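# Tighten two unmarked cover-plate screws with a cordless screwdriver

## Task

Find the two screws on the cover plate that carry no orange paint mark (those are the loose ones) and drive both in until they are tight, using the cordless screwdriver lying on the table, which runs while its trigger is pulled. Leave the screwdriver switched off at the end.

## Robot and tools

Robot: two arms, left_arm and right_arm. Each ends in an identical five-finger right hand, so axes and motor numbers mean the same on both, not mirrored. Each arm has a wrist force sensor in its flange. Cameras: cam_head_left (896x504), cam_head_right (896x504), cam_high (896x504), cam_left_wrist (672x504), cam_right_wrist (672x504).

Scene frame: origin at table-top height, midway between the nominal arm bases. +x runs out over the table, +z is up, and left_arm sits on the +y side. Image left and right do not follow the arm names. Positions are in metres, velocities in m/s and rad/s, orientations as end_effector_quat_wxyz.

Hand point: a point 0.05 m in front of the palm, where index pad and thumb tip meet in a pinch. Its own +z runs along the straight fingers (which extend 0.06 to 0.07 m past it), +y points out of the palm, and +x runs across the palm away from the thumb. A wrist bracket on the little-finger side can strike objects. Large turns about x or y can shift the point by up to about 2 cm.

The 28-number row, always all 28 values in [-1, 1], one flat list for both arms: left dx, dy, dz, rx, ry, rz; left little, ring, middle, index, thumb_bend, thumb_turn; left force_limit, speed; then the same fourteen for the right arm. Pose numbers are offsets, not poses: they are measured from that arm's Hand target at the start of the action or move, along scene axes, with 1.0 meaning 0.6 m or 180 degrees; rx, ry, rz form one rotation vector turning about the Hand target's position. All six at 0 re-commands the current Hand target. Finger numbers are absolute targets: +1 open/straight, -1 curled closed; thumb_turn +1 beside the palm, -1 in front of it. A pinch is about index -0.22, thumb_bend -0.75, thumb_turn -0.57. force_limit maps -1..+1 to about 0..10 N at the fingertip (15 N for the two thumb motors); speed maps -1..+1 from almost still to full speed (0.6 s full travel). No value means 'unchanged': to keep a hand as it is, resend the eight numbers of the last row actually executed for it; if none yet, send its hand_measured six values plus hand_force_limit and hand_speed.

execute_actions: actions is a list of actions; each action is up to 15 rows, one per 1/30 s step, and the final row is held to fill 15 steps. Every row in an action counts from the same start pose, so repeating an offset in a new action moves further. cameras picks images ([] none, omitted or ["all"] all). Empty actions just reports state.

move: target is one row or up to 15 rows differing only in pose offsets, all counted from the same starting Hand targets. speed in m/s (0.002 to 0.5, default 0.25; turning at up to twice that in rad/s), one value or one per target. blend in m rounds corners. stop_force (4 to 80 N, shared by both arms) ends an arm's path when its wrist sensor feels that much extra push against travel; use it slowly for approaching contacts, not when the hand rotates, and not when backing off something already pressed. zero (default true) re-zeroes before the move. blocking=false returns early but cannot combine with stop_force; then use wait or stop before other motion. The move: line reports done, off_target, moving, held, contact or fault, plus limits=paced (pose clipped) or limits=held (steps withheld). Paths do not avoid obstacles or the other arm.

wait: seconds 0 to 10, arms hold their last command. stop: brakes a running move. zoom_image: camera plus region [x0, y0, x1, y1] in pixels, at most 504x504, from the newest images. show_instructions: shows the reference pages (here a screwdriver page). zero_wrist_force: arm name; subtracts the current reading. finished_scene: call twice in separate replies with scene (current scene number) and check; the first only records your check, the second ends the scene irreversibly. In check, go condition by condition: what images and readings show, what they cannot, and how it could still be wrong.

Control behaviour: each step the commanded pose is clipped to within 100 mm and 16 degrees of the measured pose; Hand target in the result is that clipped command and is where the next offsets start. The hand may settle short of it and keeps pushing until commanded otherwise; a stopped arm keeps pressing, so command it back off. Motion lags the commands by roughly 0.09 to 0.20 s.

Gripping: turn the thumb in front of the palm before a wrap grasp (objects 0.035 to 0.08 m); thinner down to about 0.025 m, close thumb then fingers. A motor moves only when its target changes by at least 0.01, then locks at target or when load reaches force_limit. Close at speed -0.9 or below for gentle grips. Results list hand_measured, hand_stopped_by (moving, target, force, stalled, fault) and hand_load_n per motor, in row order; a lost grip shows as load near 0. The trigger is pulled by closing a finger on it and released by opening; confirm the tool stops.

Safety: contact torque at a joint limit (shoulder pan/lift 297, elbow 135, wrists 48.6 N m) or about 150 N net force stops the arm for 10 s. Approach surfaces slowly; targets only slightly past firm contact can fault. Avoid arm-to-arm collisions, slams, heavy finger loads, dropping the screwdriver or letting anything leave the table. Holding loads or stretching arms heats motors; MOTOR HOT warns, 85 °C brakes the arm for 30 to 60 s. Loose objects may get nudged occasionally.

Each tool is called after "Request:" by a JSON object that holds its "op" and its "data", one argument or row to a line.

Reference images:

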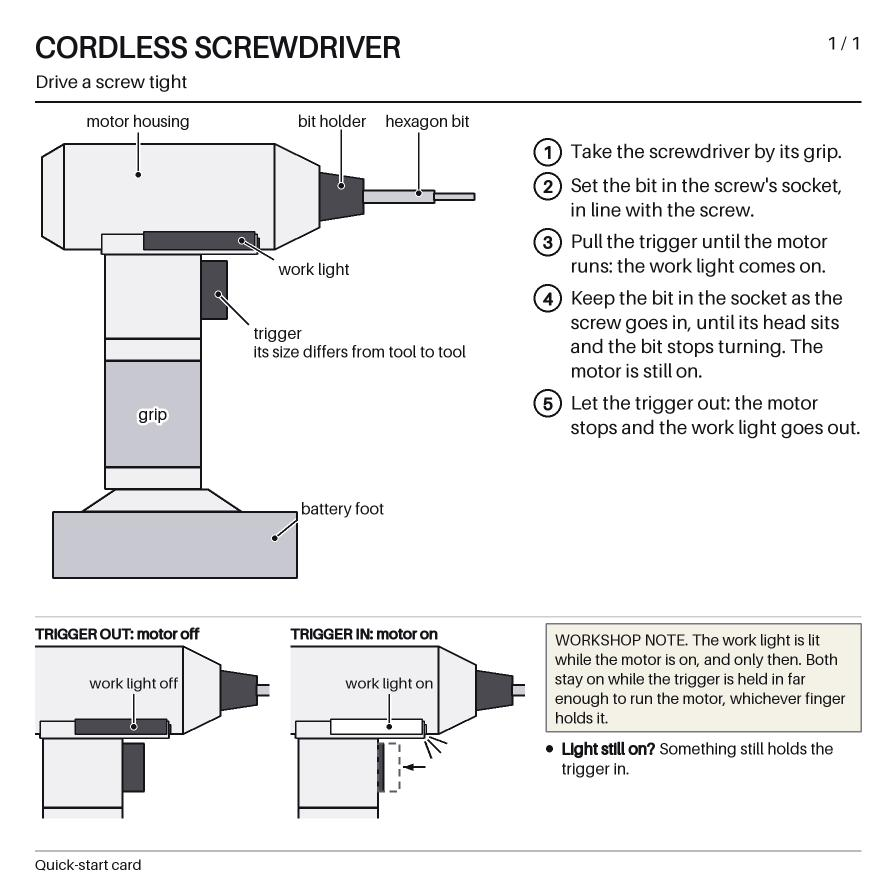

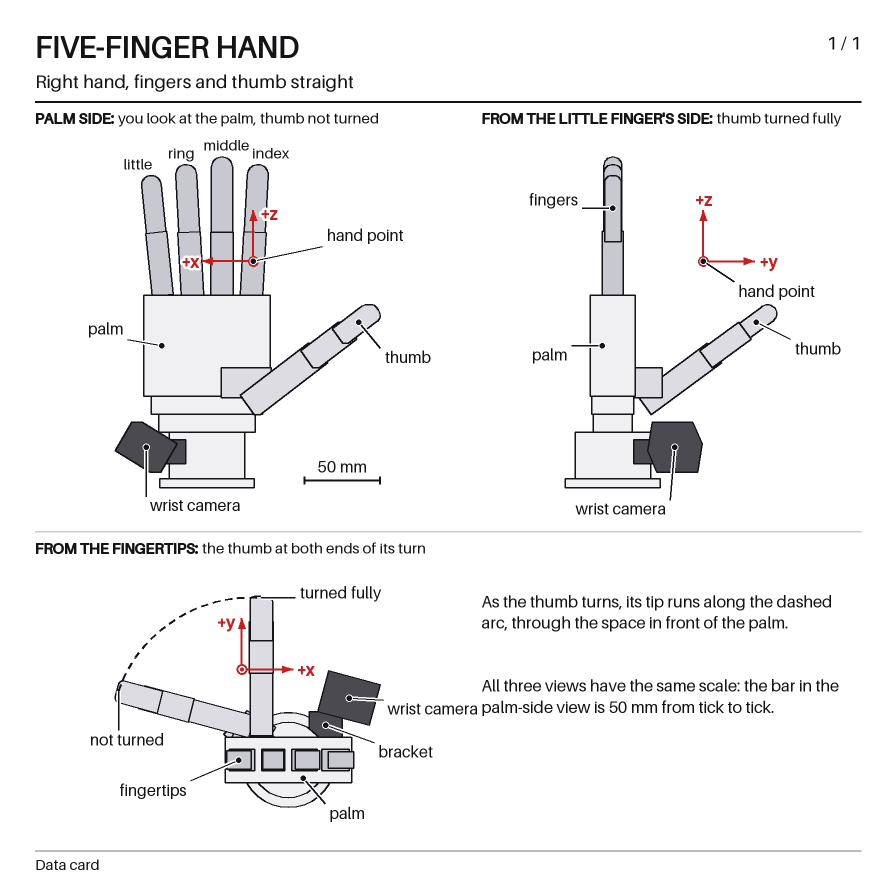

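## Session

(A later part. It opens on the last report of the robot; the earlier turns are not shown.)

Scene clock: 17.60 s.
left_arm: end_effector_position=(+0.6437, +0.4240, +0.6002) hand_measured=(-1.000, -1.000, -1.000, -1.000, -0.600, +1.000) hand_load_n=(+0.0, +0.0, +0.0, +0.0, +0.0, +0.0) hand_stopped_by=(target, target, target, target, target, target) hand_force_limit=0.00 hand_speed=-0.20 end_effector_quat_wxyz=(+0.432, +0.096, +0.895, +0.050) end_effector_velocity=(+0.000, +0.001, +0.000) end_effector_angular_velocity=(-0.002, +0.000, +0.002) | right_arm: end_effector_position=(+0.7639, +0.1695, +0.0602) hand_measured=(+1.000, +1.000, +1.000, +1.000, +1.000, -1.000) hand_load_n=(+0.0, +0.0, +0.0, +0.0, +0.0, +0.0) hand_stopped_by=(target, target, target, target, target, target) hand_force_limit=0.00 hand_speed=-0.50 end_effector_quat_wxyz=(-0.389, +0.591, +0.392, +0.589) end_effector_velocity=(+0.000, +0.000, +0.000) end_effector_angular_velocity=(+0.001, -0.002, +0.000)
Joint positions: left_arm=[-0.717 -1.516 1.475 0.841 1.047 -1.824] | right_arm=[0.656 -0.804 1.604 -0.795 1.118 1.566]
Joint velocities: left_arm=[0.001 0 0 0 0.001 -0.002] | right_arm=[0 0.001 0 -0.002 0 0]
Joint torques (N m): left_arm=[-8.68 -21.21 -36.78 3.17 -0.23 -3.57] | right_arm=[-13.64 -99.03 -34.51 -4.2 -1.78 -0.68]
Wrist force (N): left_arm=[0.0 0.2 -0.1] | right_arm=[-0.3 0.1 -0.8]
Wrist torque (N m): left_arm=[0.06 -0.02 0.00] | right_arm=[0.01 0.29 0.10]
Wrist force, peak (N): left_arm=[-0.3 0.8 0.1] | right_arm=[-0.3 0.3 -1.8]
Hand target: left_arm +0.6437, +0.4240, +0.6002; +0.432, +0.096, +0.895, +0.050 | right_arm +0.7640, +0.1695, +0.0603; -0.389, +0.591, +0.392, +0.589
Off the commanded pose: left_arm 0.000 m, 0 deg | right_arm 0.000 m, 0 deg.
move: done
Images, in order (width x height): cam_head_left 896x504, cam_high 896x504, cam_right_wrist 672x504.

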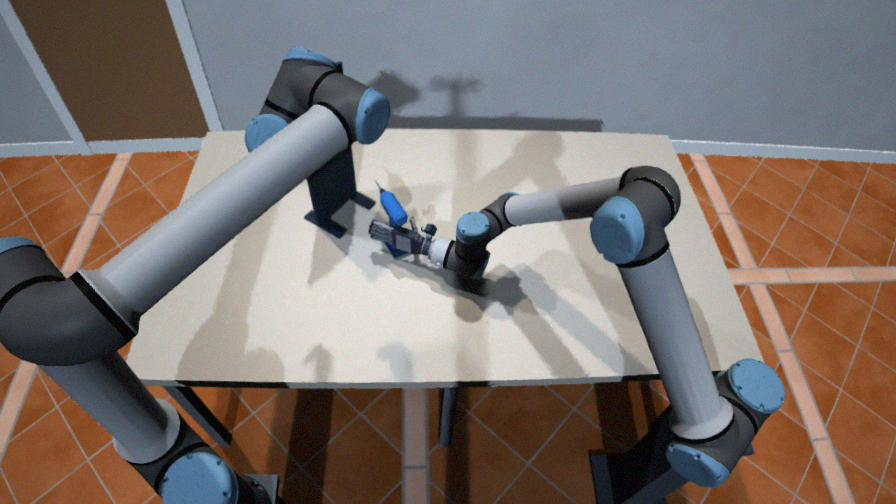

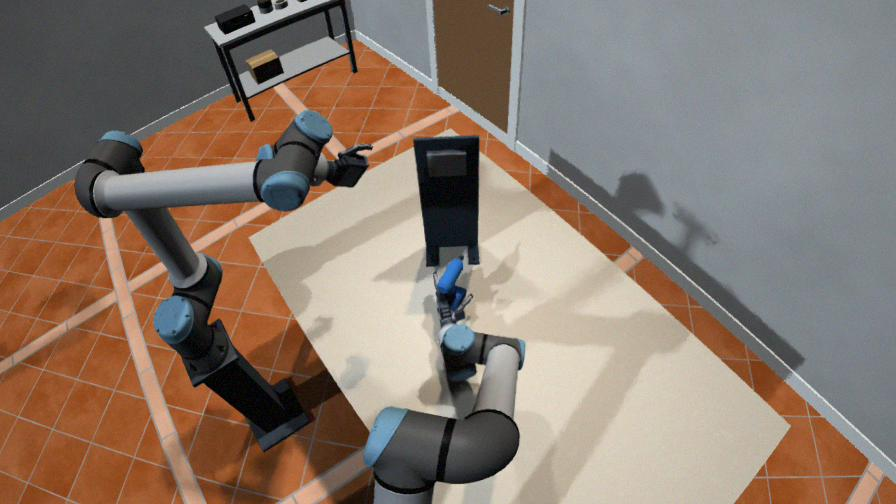

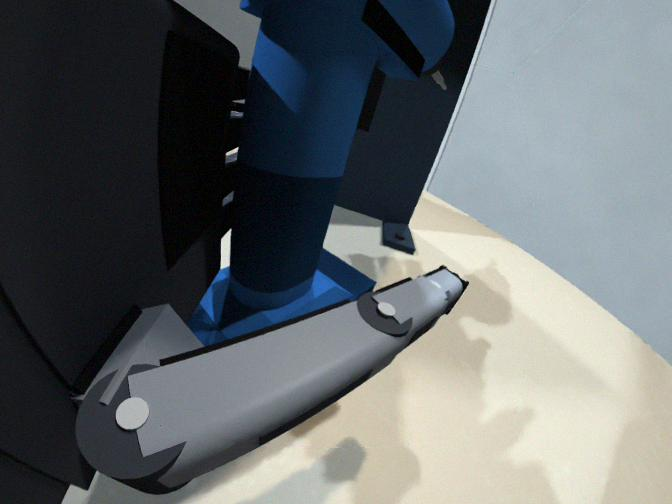

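Request:
{"op": "move", "data": {
  "target": [0,0,0,0,0,0,-1,-1,-1,-1,-0.6,1,0,-0.2,0.0371,0.0874,0.001,0,0,0,1,1,1,1,1,-1,0,-0.5],
  "speed": 0.06,
  "stop_force": 8,
  "cameras": ["cam_right_wrist"]
}}

Request:
{"op": "move", "data": {
  "target": [0,0,0,0,0,0,-1,-1,-1,-1,-0.6,1,0,-0.2,0.0276,-0.0117,0,0,0,0,1,1,1,1,1,-1,0,-0.5],
  "speed": 0.015,
  "stop_force": 4,
  "cameras": ["cam_right_wrist","cam_high"]
}}

Scene clock: 20.10 s.
left_arm: end_effector_position=(+0.6437, +0.4240, +0.6002) hand_measured=(-1.000, -1.000, -1.000, -1.000, -0.600, +1.000) hand_load_n=(+0.0, +0.0, +0.0, +0.0, +0.0, +0.0) hand_stopped_by=(target, target, target, target, target, target) hand_force_limit=0.00 hand_speed=-0.20 end_effector_quat_wxyz=(+0.432, +0.096, +0.895, +0.050) end_effector_velocity=(+0.000, -0.001, +0.000) end_effector_angular_velocity=(-0.001, +0.000, +0.000) | right_arm: end_effector_position=(+0.7863, +0.2220, +0.0609) hand_measured=(+1.000, +1.000, +1.000, +1.000, +1.000, -1.000) hand_load_n=(+0.0, +0.0, +0.0, +0.0, +0.0, +0.0) hand_stopped_by=(target, target, target, target, target, target) hand_force_limit=0.00 hand_speed=-0.50 end_effector_quat_wxyz=(-0.389, +0.591, +0.392, +0.589) end_effector_velocity=(+0.000, +0.000, +0.001) end_effector_angular_velocity=(+0.001, -0.001, +0.000)
Joint positions: left_arm=[-0.717 -1.516 1.475 0.841 1.047 -1.824] | right_arm=[0.684 -0.738 1.466 -0.723 1.146 1.566]
Joint velocities: left_arm=[-0.001 0 0 0 0 -0.001] | right_arm=[0 -0.001 0 0 0 0]
Joint torques (N m): left_arm=[-8.51 -24.94 -30.96 5.1 0.2 -3.38] | right_arm=[-13.08 -115 -37.1 -4.08 -1.33 -0.7]
Wrist force (N): left_arm=[0.0 0.3 0.2] | right_arm=[-0.7 0.1 -0.4]
Wrist torque (N m): left_arm=[0.05 -0.03 0.01] | right_arm=[0.01 0.32 0.08]
Wrist force, peak (N): left_arm=[0.5 0.5 0.4] | right_arm=[-0.2 -0.7 -4.5]
Hand target: left_arm +0.6437, +0.4240, +0.6002; +0.432, +0.096, +0.895, +0.050 | right_arm +0.7863, +0.2220, +0.0609; -0.389, +0.591, +0.392, +0.589
Off the commanded pose: left_arm 0.000 m, 0 deg | right_arm 0.000 m, 0 deg.
move: done
Images, in order (width x height): cam_right_wrist 672x504.

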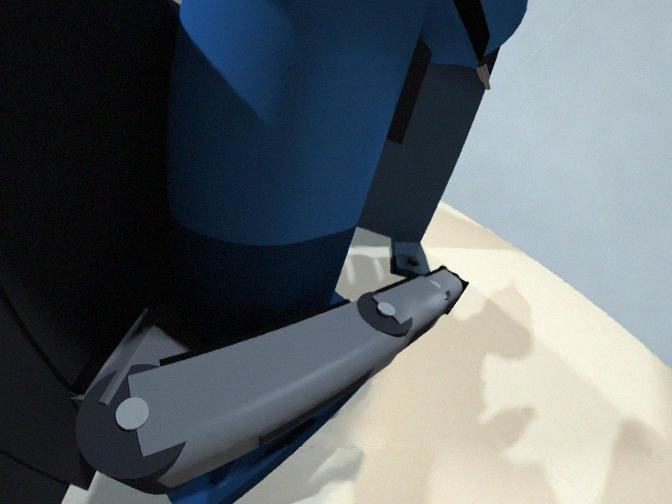

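Scene clock: 22.57 s.
left_arm: end_effector_position=(+0.6437, +0.4240, +0.6002) hand_measured=(-1.000, -1.000, -1.000, -1.000, -0.600, +1.000) hand_load_n=(+0.0, +0.0, +0.0, +0.0, +0.0, +0.0) hand_stopped_by=(target, target, target, target, target, target) hand_force_limit=0.00 hand_speed=-0.20 end_effector_quat_wxyz=(+0.432, +0.096, +0.895, +0.050) end_effector_velocity=(+0.000, +0.001, +0.000) end_effector_angular_velocity=(+0.000, +0.001, +0.001) | right_arm: end_effector_position=(+0.8028, +0.2150, +0.0609) hand_measured=(+1.000, +1.000, +1.000, +1.000, +1.000, -1.000) hand_load_n=(+0.0, +0.0, +0.0, +0.0, +0.0, +0.0) hand_stopped_by=(target, target, target, target, target, target) hand_force_limit=0.00 hand_speed=-0.50 end_effector_quat_wxyz=(-0.389, +0.591, +0.392, +0.589) end_effector_velocity=(+0.000, +0.000, +0.001) end_effector_angular_velocity=(+0.001, -0.001, +0.000)
Joint positions: left_arm=[-0.717 -1.516 1.475 0.841 1.047 -1.824] | right_arm=[0.666 -0.732 1.455 -0.718 1.128 1.566]
Joint velocities: left_arm=[0.001 0 0 0 0.001 0] | right_arm=[0 -0.001 0 -0.001 0 0]
Joint torques (N m): left_arm=[-6.26 -27.34 -30.84 4.82 -0.2 -3.21] | right_arm=[14.39 -111.35 -28.56 -4.2 2.51 -1.15]
Wrist force (N): left_arm=[-0.2 0.2 0.1] | right_arm=[-0.1 -0.1 -0.2]
Wrist torque (N m): left_arm=[0.04 0.00 -0.01] | right_arm=[-0.03 0.23 0.10]
Wrist force, peak (N): left_arm=[-0.5 0.6 0.2] | right_arm=[0.7 -2.6 -0.7]
Hand target: left_arm +0.6437, +0.4240, +0.6002; +0.432, +0.096, +0.895, +0.050 | right_arm +0.8028, +0.2150, +0.0609; -0.389, +0.591, +0.392, +0.589
Off the commanded pose: left_arm 0.000 m, 0 deg | right_arm 0.000 m, 0 deg.
move: done
Images, in order (width x height): cam_high 896x504, cam_right_wrist 672x504.

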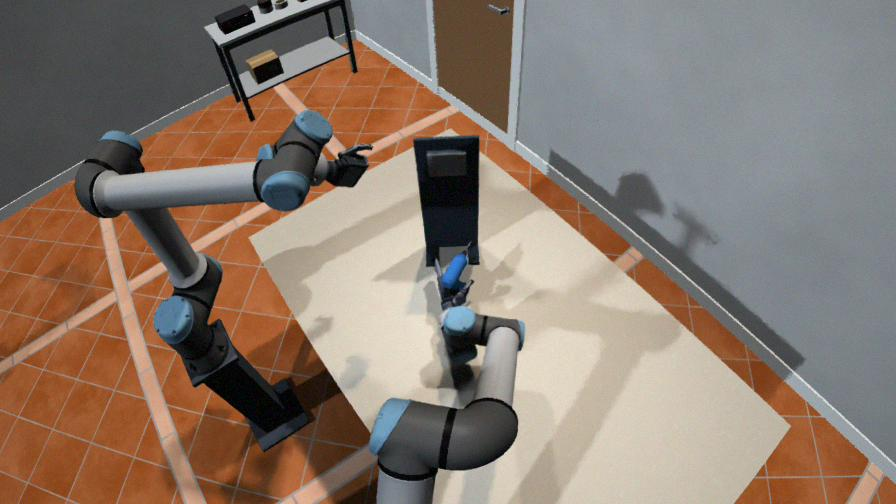

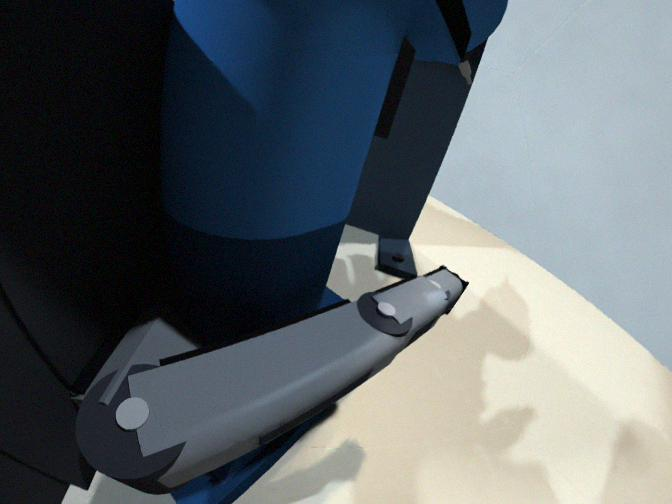

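Request:
{"op": "execute_actions", "data": {
  "actions": [
    [[0,0,0,0,0,0,-1,-1,-1,-1,-0.6,1,0,-0.2,0,0,0,0,0,0,1,-0.5,-0.5,-0.5,1,-1,-0.6,-0.6]],
    [[0,0,0,0,0,0,-1,-1,-1,-1,-0.6,1,0,-0.2,0,0,0,0,0,0,1,-0.5,-0.5,-0.5,1,-1,-0.6,-0.6]],
    [[0,0,0,0,0,0,-1,-1,-1,-1,-0.6,1,0,-0.2,0,0,0,0,0,0,1,-0.5,-0.5,-0.5,1,-1,-0.6,-0.6]]
  ],
  "cameras": ["cam_right_wrist","cam_high"]
}}

Request:
{"op": "zoom_image", "data": {
  "camera": "cam_high",
  "region": [400, 230, 520, 380]
}}

Scene clock: 25.30 s.
left_arm: end_effector_position=(+0.6437, +0.4240, +0.6002) hand_measured=(-1.000, -1.000, -1.000, -1.000, -0.600, +1.000) hand_load_n=(+0.0, +0.0, +0.0, +0.0, +0.0, +0.0) hand_stopped_by=(target, target, target, target, target, target) hand_force_limit=0.00 hand_speed=-0.20 end_effector_quat_wxyz=(+0.432, +0.096, +0.895, +0.050) end_effector_velocity=(+0.000, +0.000, +0.000) end_effector_angular_velocity=(+0.000, +0.000, +0.001) | right_arm: end_effector_position=(+0.8028, +0.2150, +0.0609) hand_measured=(+1.000, -0.500, -0.500, -0.500, +1.000, -1.000) hand_load_n=(+0.0, +0.0, +0.0, +0.0, +0.0, +0.5) hand_stopped_by=(target, target, target, target, target, target) hand_force_limit=-0.60 hand_speed=-0.60 end_effector_quat_wxyz=(-0.389, +0.591, +0.392, +0.589) end_effector_velocity=(+0.000, +0.000, +0.001) end_effector_angular_velocity=(+0.001, -0.001, +0.000)
Joint positions: left_arm=[-0.717 -1.516 1.475 0.841 1.047 -1.824] | right_arm=[0.666 -0.732 1.455 -0.718 1.128 1.566]
Joint velocities: left_arm=[0 0 0 0 0 -0.001] | right_arm=[0 0 0 -0.001 0 0]
Joint torques (N m): left_arm=[-4.72 -25.14 -31.6 4.78 -0.01 -3.04] | right_arm=[11.45 -113.24 -34.36 -3.37 -0.3 -1.09]
Wrist force (N): left_arm=[-0.1 0.2 -0.1] | right_arm=[0.0 -0.2 -0.5]
Wrist torque (N m): left_arm=[0.05 0.01 0.00] | right_arm=[-0.02 0.24 0.12]
Wrist force, peak (N): left_arm=[0.0 0.8 -0.3] | right_arm=[-0.6 0.0 -0.8]
Hand target: left_arm +0.6437, +0.4240, +0.6002; +0.432, +0.096, +0.895, +0.050 | right_arm +0.8028, +0.2150, +0.0609; -0.389, +0.591, +0.392, +0.589
Off the commanded pose: left_arm 0.000 m, 0 deg | right_arm 0.000 m, 0 deg.
Images, in order (width x height): cam_high 896x504, cam_right_wrist 672x504.

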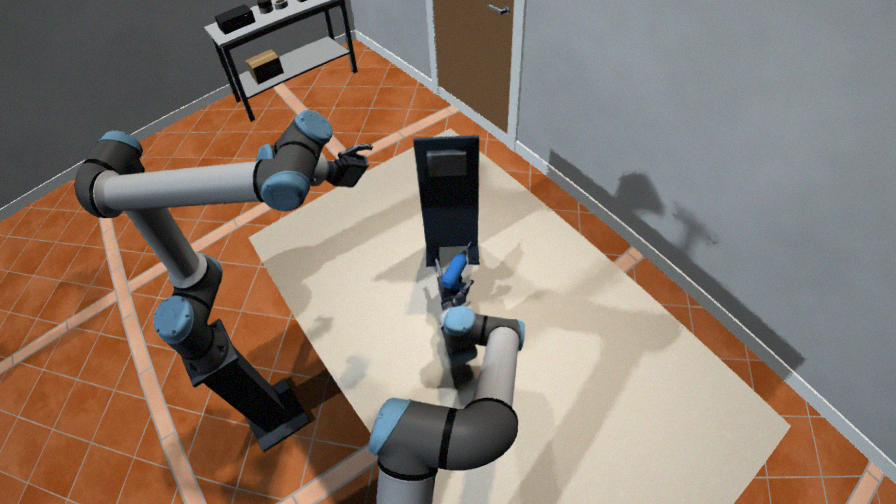

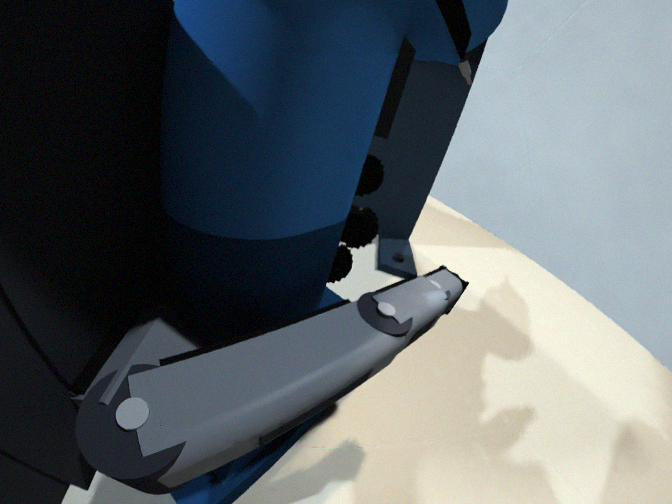

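Scaled by 3.360.

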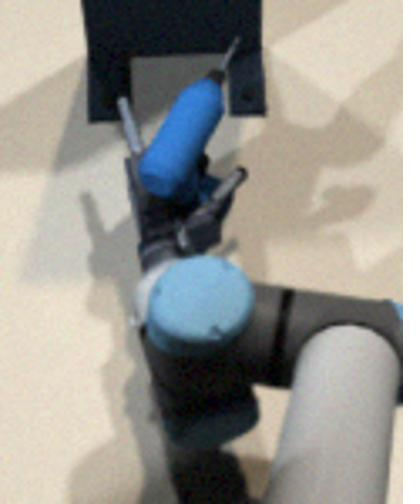

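Request:
{"op": "execute_actions", "data": {
  "actions": [
    [[0,0,0,0,0,0,-1,-1,-1,-1,-0.6,1,0,-0.2,0,0,0,0,0,0,1,-0.98,-0.98,-0.98,1,-1,-0.6,-0.7]],
    [[0,0,0,0,0,0,-1,-1,-1,-1,-0.6,1,0,-0.2,0,0,0,0,0,0,1,-0.98,-0.98,-0.98,1,-1,-0.6,-0.7]],
    [[0,0,0,0,0,0,-1,-1,-1,-1,-0.6,1,0,-0.2,0,0,0,0,0,0,1,-0.98,-0.98,-0.98,1,-1,-0.6,-0.7]]
  ],
  "cameras": ["cam_right_wrist","cam_high"]
}}

Request:
{"op": "zoom_image", "data": {
  "camera": "cam_high",
  "region": [400, 230, 520, 380]
}}

Scene clock: 27.27 s.
left_arm: end_effector_position=(+0.6437, +0.4240, +0.6002) hand_measured=(-1.000, -1.000, -1.000, -1.000, -0.600, +1.000) hand_load_n=(+0.0, +0.0, +0.0, +0.0, +0.0, -0.5) hand_stopped_by=(target, target, target, target, target, target) hand_force_limit=0.00 hand_speed=-0.20 end_effector_quat_wxyz=(+0.432, +0.096, +0.895, +0.050) end_effector_velocity=(+0.000, +0.000, +0.000) end_effector_angular_velocity=(+0.000, -0.001, -0.001) | right_arm: end_effector_position=(+0.8028, +0.2150, +0.0609) hand_measured=(+1.000, -0.814, -0.814, -0.814, +1.000, -1.000) hand_load_n=(+0.0, +2.5, +2.0, +3.0, +0.0, +0.5) hand_stopped_by=(target, force, force, force, target, target) hand_force_limit=-0.60 hand_speed=-0.70 end_effector_quat_wxyz=(-0.389, +0.591, +0.392, +0.589) end_effector_velocity=(+0.000, +0.000, +0.001) end_effector_angular_velocity=(+0.000, +0.000, +0.000)
Joint positions: left_arm=[-0.717 -1.516 1.475 0.841 1.047 -1.824] | right_arm=[0.666 -0.732 1.455 -0.718 1.128 1.566]
Joint velocities: left_arm=[0 0 0 -0.001 0 0.001] | right_arm=[0 -0.001 0 0 0 0]
Joint torques (N m): left_arm=[-1.53 -22.97 -32.52 4.26 -0.33 -2.72] | right_arm=[10.62 -111.81 -37.5 -2.78 -0.12 -1.05]
Wrist force (N): left_arm=[-0.1 0.4 0.4] | right_arm=[-0.4 -0.4 -0.2]
Wrist torque (N m): left_arm=[0.05 -0.02 0.00] | right_arm=[-0.07 0.22 0.29]
Wrist force, peak (N): left_arm=[-0.4 0.6 0.3] | right_arm=[-0.6 0.5 0.9]
Hand target: left_arm +0.6437, +0.4240, +0.6002; +0.432, +0.096, +0.895, +0.050 | right_arm +0.8028, +0.2150, +0.0609; -0.389, +0.591, +0.392, +0.589
Off the commanded pose: left_arm 0.000 m, 0 deg | right_arm 0.000 m, 0 deg.
Images, in order (width x height): cam_high 896x504, cam_right_wrist 672x504.

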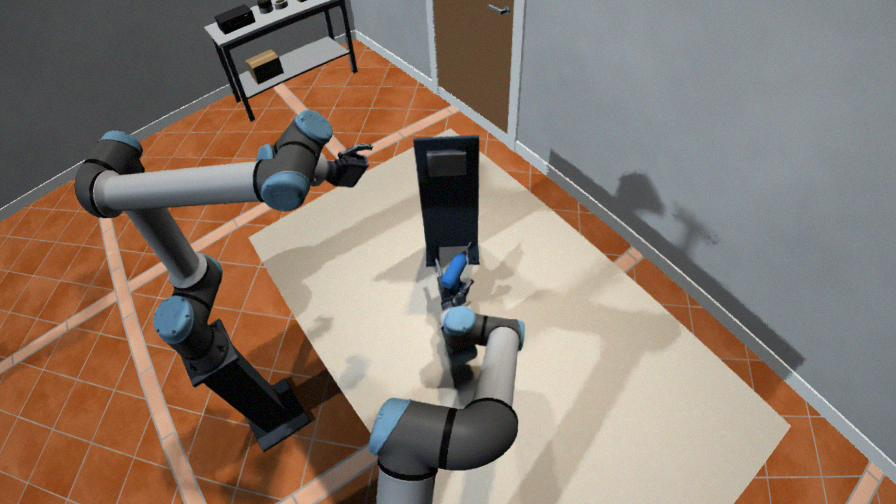

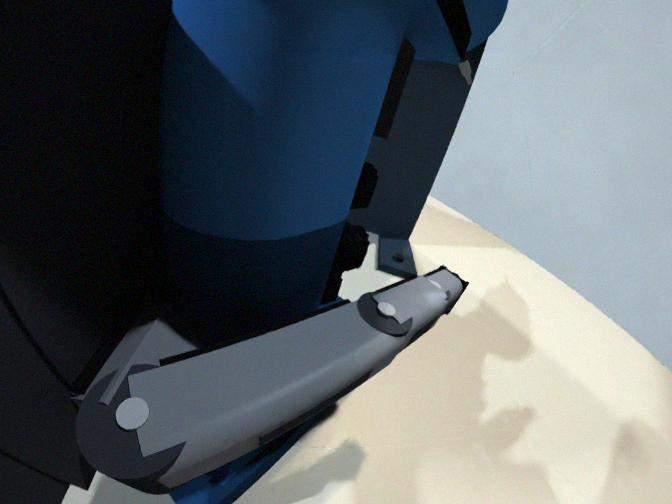

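Scaled by 3.360.

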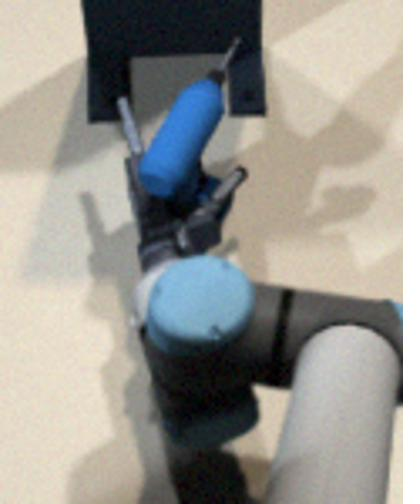

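Request:
{"op": "execute_actions", "data": {
  "actions": [
    [[0,0,0,0,0,0,-1,-1,-1,-1,-0.6,1,0,-0.2,0,0,0,0,0,0,1,-0.9,-0.9,-0.9,1,-1,0,-0.8]],
    [[0,0,0,0,0,0,-1,-1,-1,-1,-0.6,1,0,-0.2,0,0,0,0,0,0,1,-0.9,-0.9,-0.9,1,-1,0,-0.8]],
    [[0,0,0,0,0,0,-1,-1,-1,-1,-0.6,1,0,-0.2,0,0,0,0,0,0,1,-0.9,-0.9,-0.9,1,-1,0,-0.8]]
  ],
  "cameras": ["cam_right_wrist","cam_high"]
}}

Request:
{"op": "zoom_image", "data": {
  "camera": "cam_high",
  "region": [400, 230, 520, 380]
}}

Scene clock: 29.30 s.
left_arm: end_effector_position=(+0.6437, +0.4240, +0.6002) hand_measured=(-1.000, -1.000, -1.000, -1.000, -0.600, +1.000) hand_load_n=(+0.0, +0.0, +0.0, +0.0, +0.0, +0.0) hand_stopped_by=(target, target, target, target, target, target) hand_force_limit=0.00 hand_speed=-0.20 end_effector_quat_wxyz=(+0.432, +0.096, +0.895, +0.050) end_effector_velocity=(+0.000, +0.000, +0.000) end_effector_angular_velocity=(+0.000, +0.000, +0.000) | right_arm: end_effector_position=(+0.8028, +0.2150, +0.0609) hand_measured=(+1.000, -0.822, -0.822, -0.822, +1.000, -1.000) hand_load_n=(+0.0, +6.0, +6.0, +6.0, +0.0, +0.0) hand_stopped_by=(target, force, force, force, target, target) hand_force_limit=0.00 hand_speed=-0.80 end_effector_quat_wxyz=(-0.389, +0.591, +0.392, +0.589) end_effector_velocity=(+0.000, +0.000, +0.001) end_effector_angular_velocity=(+0.001, -0.001, +0.000)
Joint positions: left_arm=[-0.717 -1.516 1.475 0.841 1.047 -1.824] | right_arm=[0.666 -0.732 1.455 -0.718 1.128 1.566]
Joint velocities: left_arm=[0 0 0 0.001 -0.001 0] | right_arm=[0 -0.001 0 0 0 0]
Joint torques (N m): left_arm=[-0.72 -27.97 -32.45 4.42 -0.11 -2.9] | right_arm=[9.03 -113.12 -37.68 -2.15 -0.17 -0.93]
Wrist force (N): left_arm=[-0.1 0.1 -0.2] | right_arm=[-0.9 -0.3 0.1]
Wrist torque (N m): left_arm=[0.05 0.00 -0.01] | right_arm=[-0.07 0.23 0.43]
Wrist force, peak (N): left_arm=[-0.4 0.6 0.0] | right_arm=[-0.8 0.7 0.9]
Hand target: left_arm +0.6437, +0.4240, +0.6002; +0.432, +0.096, +0.895, +0.050 | right_arm +0.8028, +0.2150, +0.0609; -0.389, +0.591, +0.392, +0.589
Off the commanded pose: left_arm 0.000 m, 0 deg | right_arm 0.000 m, 0 deg.
Images, in order (width x height): cam_high 896x504, cam_right_wrist 672x504.

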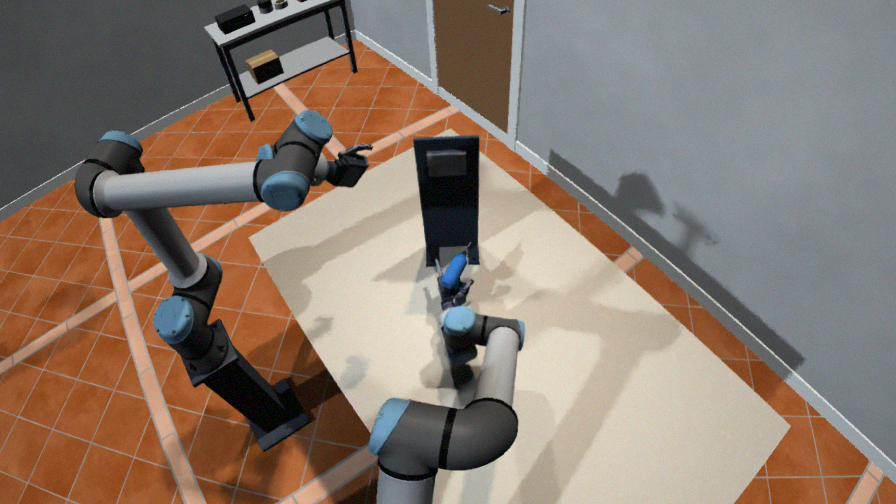

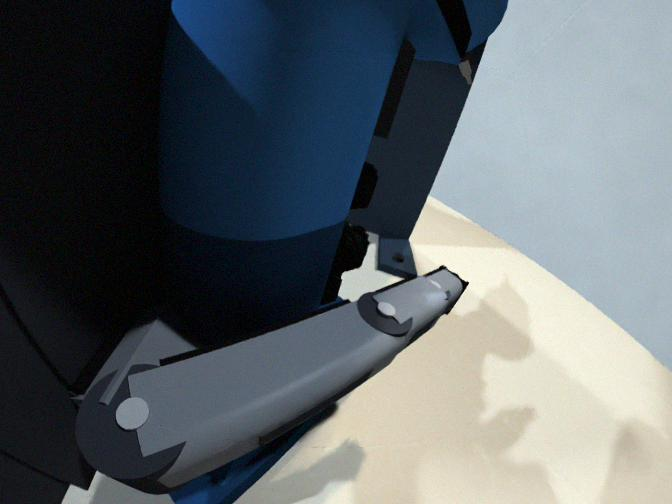

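Scaled by 3.360.

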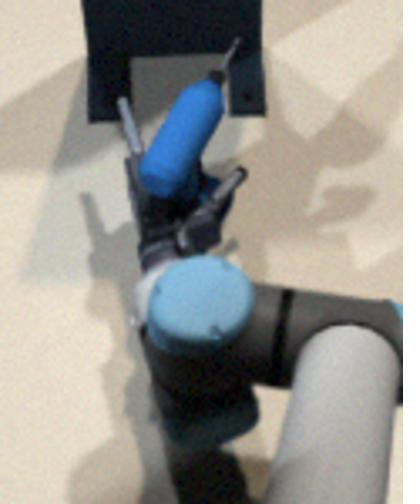

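Request:
{"op": "execute_actions", "data": {
  "actions": [
    [[0,0,0,0,0,0,-1,-1,-1,-1,-0.6,1,0,-0.2,0,0,0,0,0,0,1,-0.9,-0.9,-0.9,-0.5,-1,-0.2,-0.7]],
    [[0,0,0,0,0,0,-1,-1,-1,-1,-0.6,1,0,-0.2,0,0,0,0,0,0,1,-0.9,-0.9,-0.9,-0.5,-1,-0.2,-0.7]],
    [[0,0,0,0,0,0,-1,-1,-1,-1,-0.6,1,0,-0.2,0,0,0,0,0,0,1,-0.9,-0.9,-0.9,-0.5,-1,-0.2,-0.7]]
  ],
  "cameras": ["cam_right_wrist","cam_high"]
}}

Request:
{"op": "zoom_image", "data": {
  "camera": "cam_high",
  "region": [400, 230, 520, 380]
}}

Scene clock: 32.17 s.
left_arm: end_effector_position=(+0.6437, +0.4240, +0.6002) hand_measured=(-1.000, -1.000, -1.000, -1.000, -0.600, +1.000) hand_load_n=(+0.0, +0.0, +0.0, +0.0, +0.0, +0.0) hand_stopped_by=(target, target, target, target, target, target) hand_force_limit=0.00 hand_speed=-0.20 end_effector_quat_wxyz=(+0.432, +0.096, +0.895, +0.050) end_effector_velocity=(+0.000, -0.001, -0.001) end_effector_angular_velocity=(+0.000, +0.001, +0.000) | right_arm: end_effector_position=(+0.8028, +0.2150, +0.0609) hand_measured=(+1.000, -0.822, -0.822, -0.822, +0.284, -1.000) hand_load_n=(+0.0, +5.5, +6.0, +6.0, +6.5, +1.5) hand_stopped_by=(target, force, force, force, force, target) hand_force_limit=-0.20 hand_speed=-0.70 end_effector_quat_wxyz=(-0.389, +0.591, +0.392, +0.589) end_effector_velocity=(+0.000, +0.000, -0.003) end_effector_angular_velocity=(-0.001, +0.002, +0.000)
Joint positions: left_arm=[-0.717 -1.516 1.475 0.841 1.047 -1.824] | right_arm=[0.666 -0.732 1.455 -0.718 1.128 1.566]
Joint velocities: left_arm=[0 0.001 0 0 0 -0.001] | right_arm=[0 0.003 0 -0.001 0 0]
Joint torques (N m): left_arm=[3.49 -27.97 -33.77 3.66 -0.16 -2.68] | right_arm=[6.65 -110.57 -37.14 -1.23 -0.24 -0.84]
Wrist force (N): left_arm=[0.0 0.0 -0.1] | right_arm=[0.5 1.2 -2.2]
Wrist torque (N m): left_arm=[0.03 -0.01 -0.01] | right_arm=[0.13 0.15 0.38]
Wrist force, peak (N): left_arm=[-0.3 0.7 0.0] | right_arm=[1.1 1.3 -2.4]
Hand target: left_arm +0.6437, +0.4240, +0.6002; +0.432, +0.096, +0.895, +0.050 | right_arm +0.8028, +0.2150, +0.0609; -0.389, +0.591, +0.392, +0.589
Off the commanded pose: left_arm 0.000 m, 0 deg | right_arm 0.000 m, 0 deg.
Images, in order (width x height): cam_high 896x504, cam_right_wrist 672x504.

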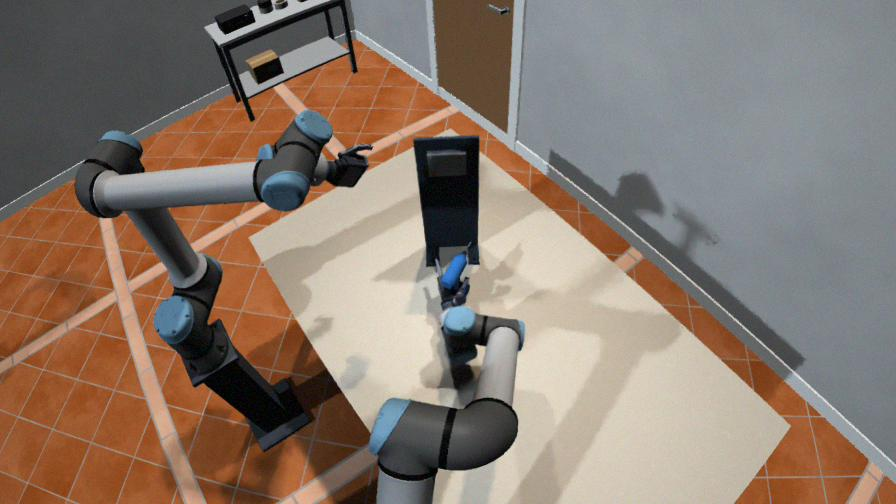

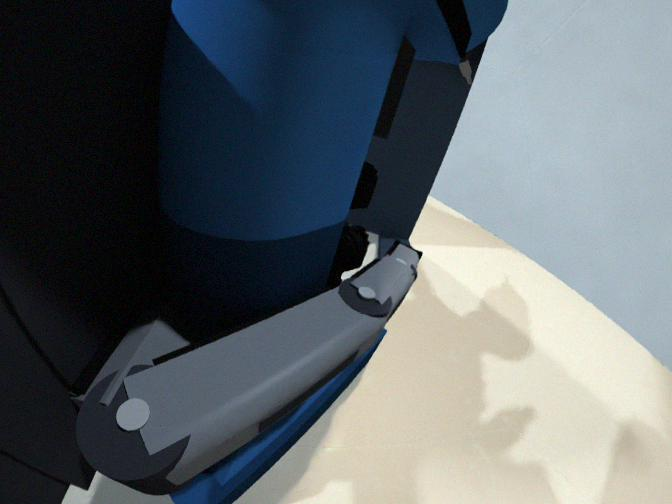

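Scaled by 3.360.

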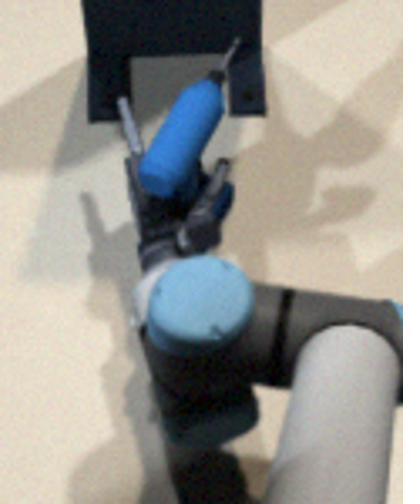

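Request:
{"op": "execute_actions", "data": {
  "actions": [
    [[0,0,0,0,0,0,-1,-1,-1,-1,-0.6,1,0,-0.2,0,0,0,0,0,0,1,-0.95,-0.95,-0.95,-0.45,-1,0.4,-0.85]],
    [[0,0,0,0,0,0,-1,-1,-1,-1,-0.6,1,0,-0.2,0,0,0,0,0,0,1,-0.95,-0.95,-0.95,-0.45,-1,0.4,-0.85]],
    [[0,0,0,0,0,0,-1,-1,-1,-1,-0.6,1,0,-0.2,0,0,0,0,0,0,1,-0.95,-0.95,-0.95,-0.45,-1,0.4,-0.85]]
  ],
  "cameras": ["cam_right_wrist","cam_high"]
}}

Request:
{"op": "zoom_image", "data": {
  "camera": "cam_high",
  "region": [400, 230, 520, 380]
}}

Scene clock: 34.03 s.
left_arm: end_effector_position=(+0.6437, +0.4240, +0.6002) hand_measured=(-1.000, -1.000, -1.000, -1.000, -0.600, +1.000) hand_load_n=(+0.0, +0.0, +0.5, +0.5, -0.5, -0.5) hand_stopped_by=(target, target, target, target, target, target) hand_force_limit=0.00 hand_speed=-0.20 end_effector_quat_wxyz=(+0.432, +0.096, +0.895, +0.050) end_effector_velocity=(+0.000, +0.000, +0.000) end_effector_angular_velocity=(+0.001, +0.000, -0.001) | right_arm: end_effector_position=(+0.8028, +0.2150, +0.0609) hand_measured=(+1.000, -0.828, -0.828, -0.828, +0.234, -1.000) hand_load_n=(+0.0, +8.5, +9.0, +9.0, +10.5, +2.5) hand_stopped_by=(target, force, force, force, force, target) hand_force_limit=0.40 hand_speed=-0.85 end_effector_quat_wxyz=(-0.389, +0.591, +0.392, +0.589) end_effector_velocity=(+0.000, +0.000, +0.002) end_effector_angular_velocity=(+0.001, -0.001, +0.000)
Joint positions: left_arm=[-0.717 -1.516 1.475 0.841 1.047 -1.824] | right_arm=[0.666 -0.732 1.455 -0.718 1.128 1.566]
Joint velocities: left_arm=[0 0 0 0 0.001 0.002] | right_arm=[0 -0.001 0 -0.001 0 0]
Joint torques (N m): left_arm=[5.78 -27.26 -32.9 3.42 0.05 -2.74] | right_arm=[4.52 -109.32 -37.18 -0.76 -0.06 -0.7]
Wrist force (N): left_arm=[0.1 0.1 -0.1] | right_arm=[0.7 1.4 -1.4]
Wrist torque (N m): left_arm=[0.04 -0.03 0.00] | right_arm=[0.11 0.00 0.30]
Wrist force, peak (N): left_arm=[0.4 0.4 -0.4] | right_arm=[1.0 1.8 -2.3]
Hand target: left_arm +0.6437, +0.4240, +0.6002; +0.432, +0.096, +0.895, +0.050 | right_arm +0.8028, +0.2150, +0.0609; -0.389, +0.591, +0.392, +0.589
Off the commanded pose: left_arm 0.000 m, 0 deg | right_arm 0.000 m, 0 deg.
Images, in order (width x height): cam_high 896x504, cam_right_wrist 672x504.

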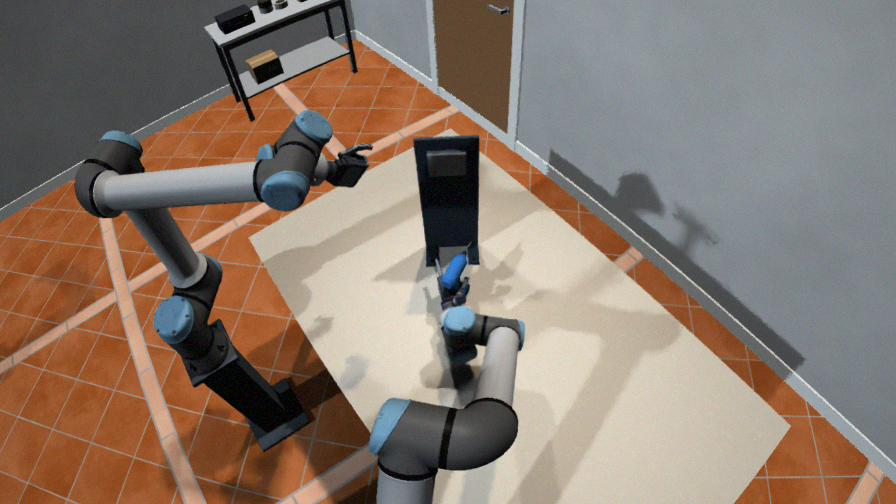

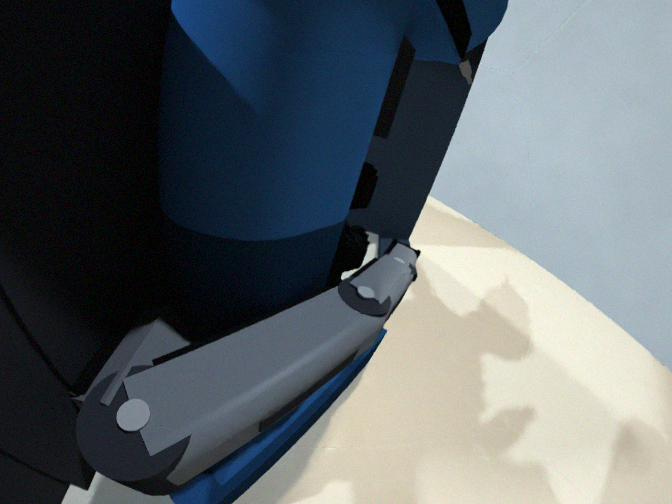

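Scaled by 3.360.

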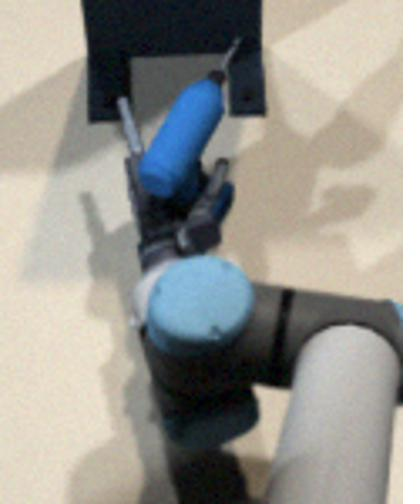

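Request:
{"op": "execute_actions", "data": {
  "actions": [
    [[0,0,0,0,0,0,-1,-1,-1,-1,-0.6,1,0,-0.2,0,0,0,0,0,0,-0.98,-0.95,-0.95,-0.95,-0.45,-1,1,-0.7]],
    [[0,0,0,0,0,0,-1,-1,-1,-1,-0.6,1,0,-0.2,0,0,0,0,0,0,-0.98,-0.95,-0.95,-0.95,-0.45,-1,1,-0.7]],
    [[0,0,0,0,0,0,-1,-1,-1,-1,-0.6,1,0,-0.2,0,0,0,0,0,0,-0.98,-0.95,-0.95,-0.95,-0.45,-1,1,-0.7]],
    [[0,0,0,0,0,0,-1,-1,-1,-1,-0.6,1,0,-0.2,0,0,0,0,0,0,-0.98,-0.95,-0.95,-0.95,-0.45,-1,1,-0.7]]
  ],
  "cameras": ["cam_right_wrist","cam_high"]
}}

Request:
{"op": "zoom_image", "data": {
  "camera": "cam_high",
  "region": [400, 230, 520, 380]
}}

Scene clock: 37.90 s.
left_arm: end_effector_position=(+0.6437, +0.4240, +0.6002) hand_measured=(-1.000, -1.000, -1.000, -1.000, -0.600, +1.000) hand_load_n=(+0.0, +0.0, +0.0, +0.0, +0.0, +0.0) hand_stopped_by=(target, target, target, target, target, target) hand_force_limit=0.00 hand_speed=-0.20 end_effector_quat_wxyz=(+0.432, +0.096, +0.895, +0.050) end_effector_velocity=(+0.000, +0.000, +0.000) end_effector_angular_velocity=(+0.001, +0.000, +0.000) | right_arm: end_effector_position=(+0.8028, +0.2150, +0.0609) hand_measured=(-0.696, -0.828, -0.828, -0.828, +0.234, -1.000) hand_load_n=(+11.0, +7.5, +8.5, +9.0, +10.0, +2.0) hand_stopped_by=(force, force, force, force, force, target) hand_force_limit=1.00 hand_speed=-0.70 end_effector_quat_wxyz=(-0.389, +0.591, +0.392, +0.589) end_effector_velocity=(+0.000, +0.000, +0.001) end_effector_angular_velocity=(+0.001, -0.001, +0.000)
Joint positions: left_arm=[-0.717 -1.516 1.475 0.841 1.047 -1.824] | right_arm=[0.666 -0.732 1.455 -0.718 1.128 1.566]
Joint velocities: left_arm=[0 0 0 0 0 0.001] | right_arm=[0 -0.001 0 0 0 0]
Joint torques (N m): left_arm=[7.13 -30.04 -35.08 3.16 -0.03 -2.98] | right_arm=[1.79 -109.66 -36.13 -0.76 -0.05 -0.66]
Wrist force (N): left_arm=[-0.2 0.5 -0.1] | right_arm=[1.8 1.4 -1.8]
Wrist torque (N m): left_arm=[0.10 0.01 0.00] | right_arm=[0.18 -0.41 0.33]
Wrist force, peak (N): left_arm=[-0.4 0.6 0.4] | right_arm=[2.2 1.4 -1.7]
Hand target: left_arm +0.6437, +0.4240, +0.6002; +0.432, +0.096, +0.895, +0.050 | right_arm +0.8028, +0.2150, +0.0609; -0.389, +0.591, +0.392, +0.589
Off the commanded pose: left_arm 0.000 m, 0 deg | right_arm 0.000 m, 0 deg.
Images, in order (width x height): cam_high 896x504, cam_right_wrist 672x504.

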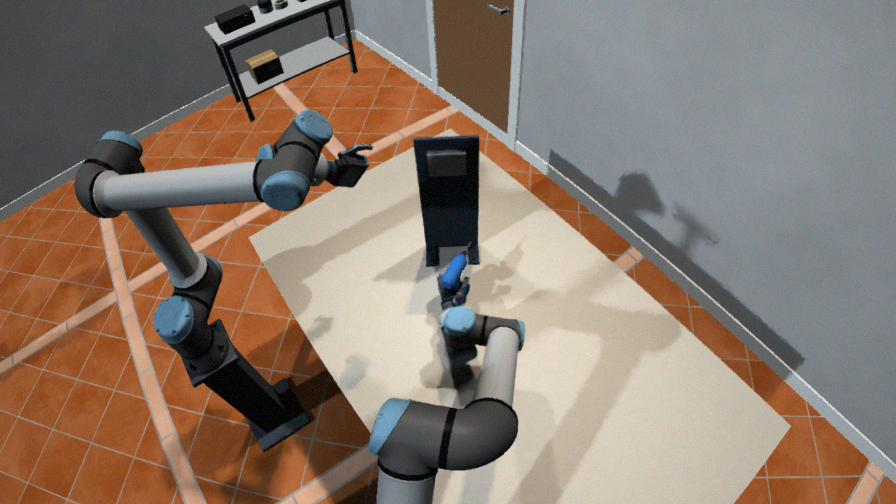

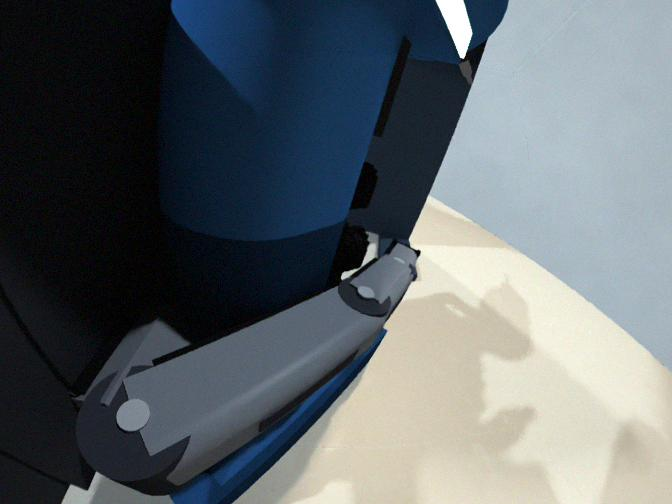

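Scaled by 3.360.

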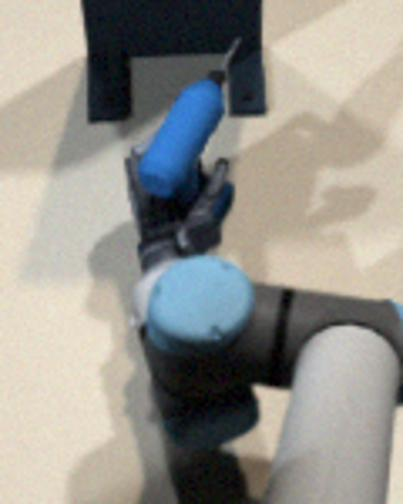

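Request:
{"op": "execute_actions", "data": {
  "actions": [
    [[0,0,0,0,0,0,-1,-1,-1,-1,-0.6,1,0,-0.2,0,0,0,0,0,0,-0.3,-0.95,-0.95,-0.95,-0.45,-1,0.4,-0.7]]
  ],
  "cameras": ["cam_high","cam_right_wrist"]
}}

Scene clock: 39.67 s.
left_arm: end_effector_position=(+0.6437, +0.4240, +0.6002) hand_measured=(-1.000, -1.000, -1.000, -1.000, -0.600, +1.000) hand_load_n=(+0.0, +0.0, +0.0, +0.0, +0.0, +0.0) hand_stopped_by=(target, target, target, target, target, target) hand_force_limit=0.00 hand_speed=-0.20 end_effector_quat_wxyz=(+0.432, +0.096, +0.895, +0.050) end_effector_velocity=(+0.000, +0.000, +0.000) end_effector_angular_velocity=(+0.000, +0.001, +0.000) | right_arm: end_effector_position=(+0.8028, +0.2150, +0.0609) hand_measured=(-0.300, -0.828, -0.828, -0.828, +0.234, -1.000) hand_load_n=(+0.0, +8.5, +9.0, +9.0, +10.0, +2.5) hand_stopped_by=(target, force, force, force, force, target) hand_force_limit=0.40 hand_speed=-0.70 end_effector_quat_wxyz=(-0.389, +0.591, +0.392, +0.589) end_effector_velocity=(+0.000, +0.000, -0.001) end_effector_angular_velocity=(+0.000, +0.000, +0.000)
Joint positions: left_arm=[-0.717 -1.516 1.475 0.841 1.047 -1.824] | right_arm=[0.666 -0.732 1.455 -0.718 1.128 1.566]
Joint velocities: left_arm=[0.001 0 0 0.001 0.001 0] | right_arm=[0 0.001 0 0 0.001 0]
Joint torques (N m): left_arm=[7.14 -29.27 -35.16 2.83 -0.41 -2.89] | right_arm=[0.61 -109.13 -36.24 -0.83 -0.27 -0.65]
Wrist force (N): left_arm=[0.1 -0.2 0.3] | right_arm=[0.5 0.2 -0.4]
Wrist torque (N m): left_arm=[-0.03 -0.05 -0.01] | right_arm=[0.02 0.00 0.27]
Wrist force, peak (N): left_arm=[-0.4 0.1 0.4] | right_arm=[2.1 1.3 -2.2]
Hand target: left_arm +0.6437, +0.4240, +0.6002; +0.432, +0.096, +0.895, +0.050 | right_arm +0.8028, +0.2150, +0.0609; -0.389, +0.591, +0.392, +0.589
Off the commanded pose: left_arm 0.000 m, 0 deg | right_arm 0.000 m, 0 deg.
Images, in order (width x height): cam_high 896x504, cam_right_wrist 672x504.

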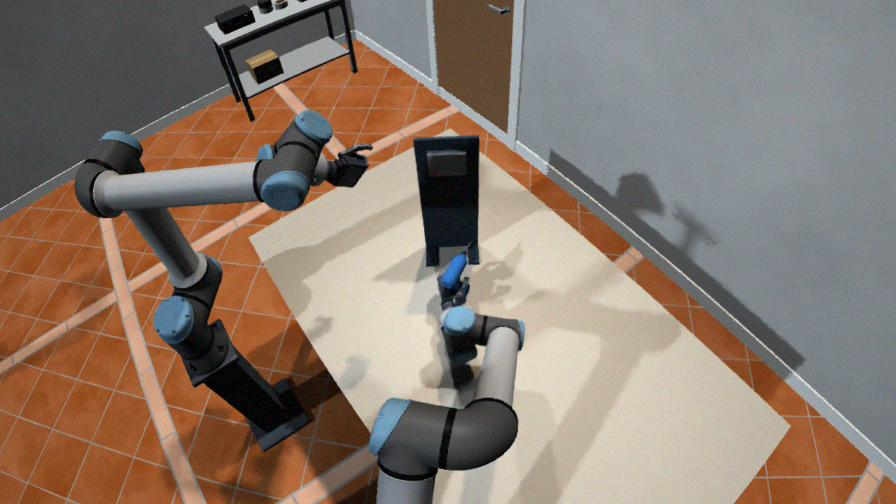

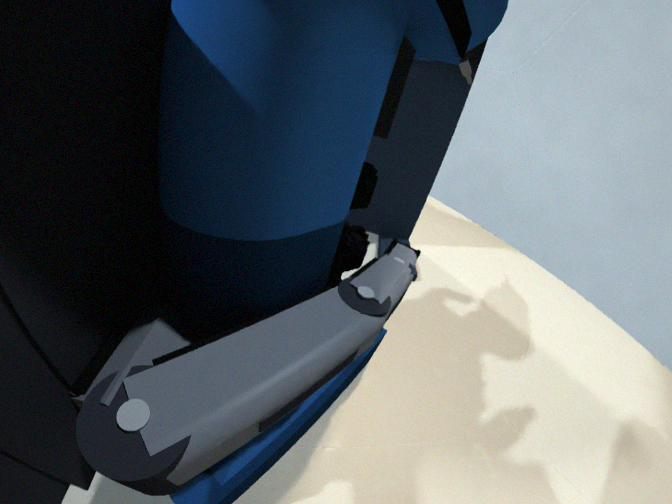

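Request:
{"op": "zoom_image", "data": {
  "camera": "cam_high",
  "region": [390, 120, 530, 340]
}}

Request:
{"op": "zoom_image", "data": {
  "camera": "cam_right_wrist",
  "region": [380, 0, 580, 150]
}}

Scaled by 2.291.

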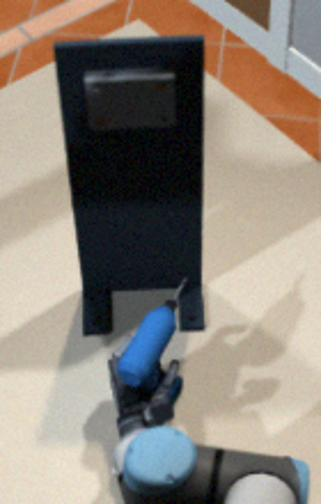

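Scaled by 2.520 from the camera's 672x504 image, which has a finer 960x720 frame.

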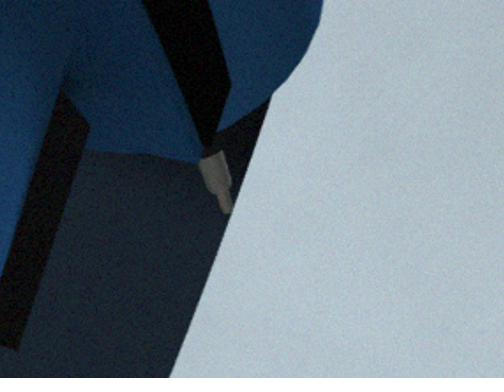

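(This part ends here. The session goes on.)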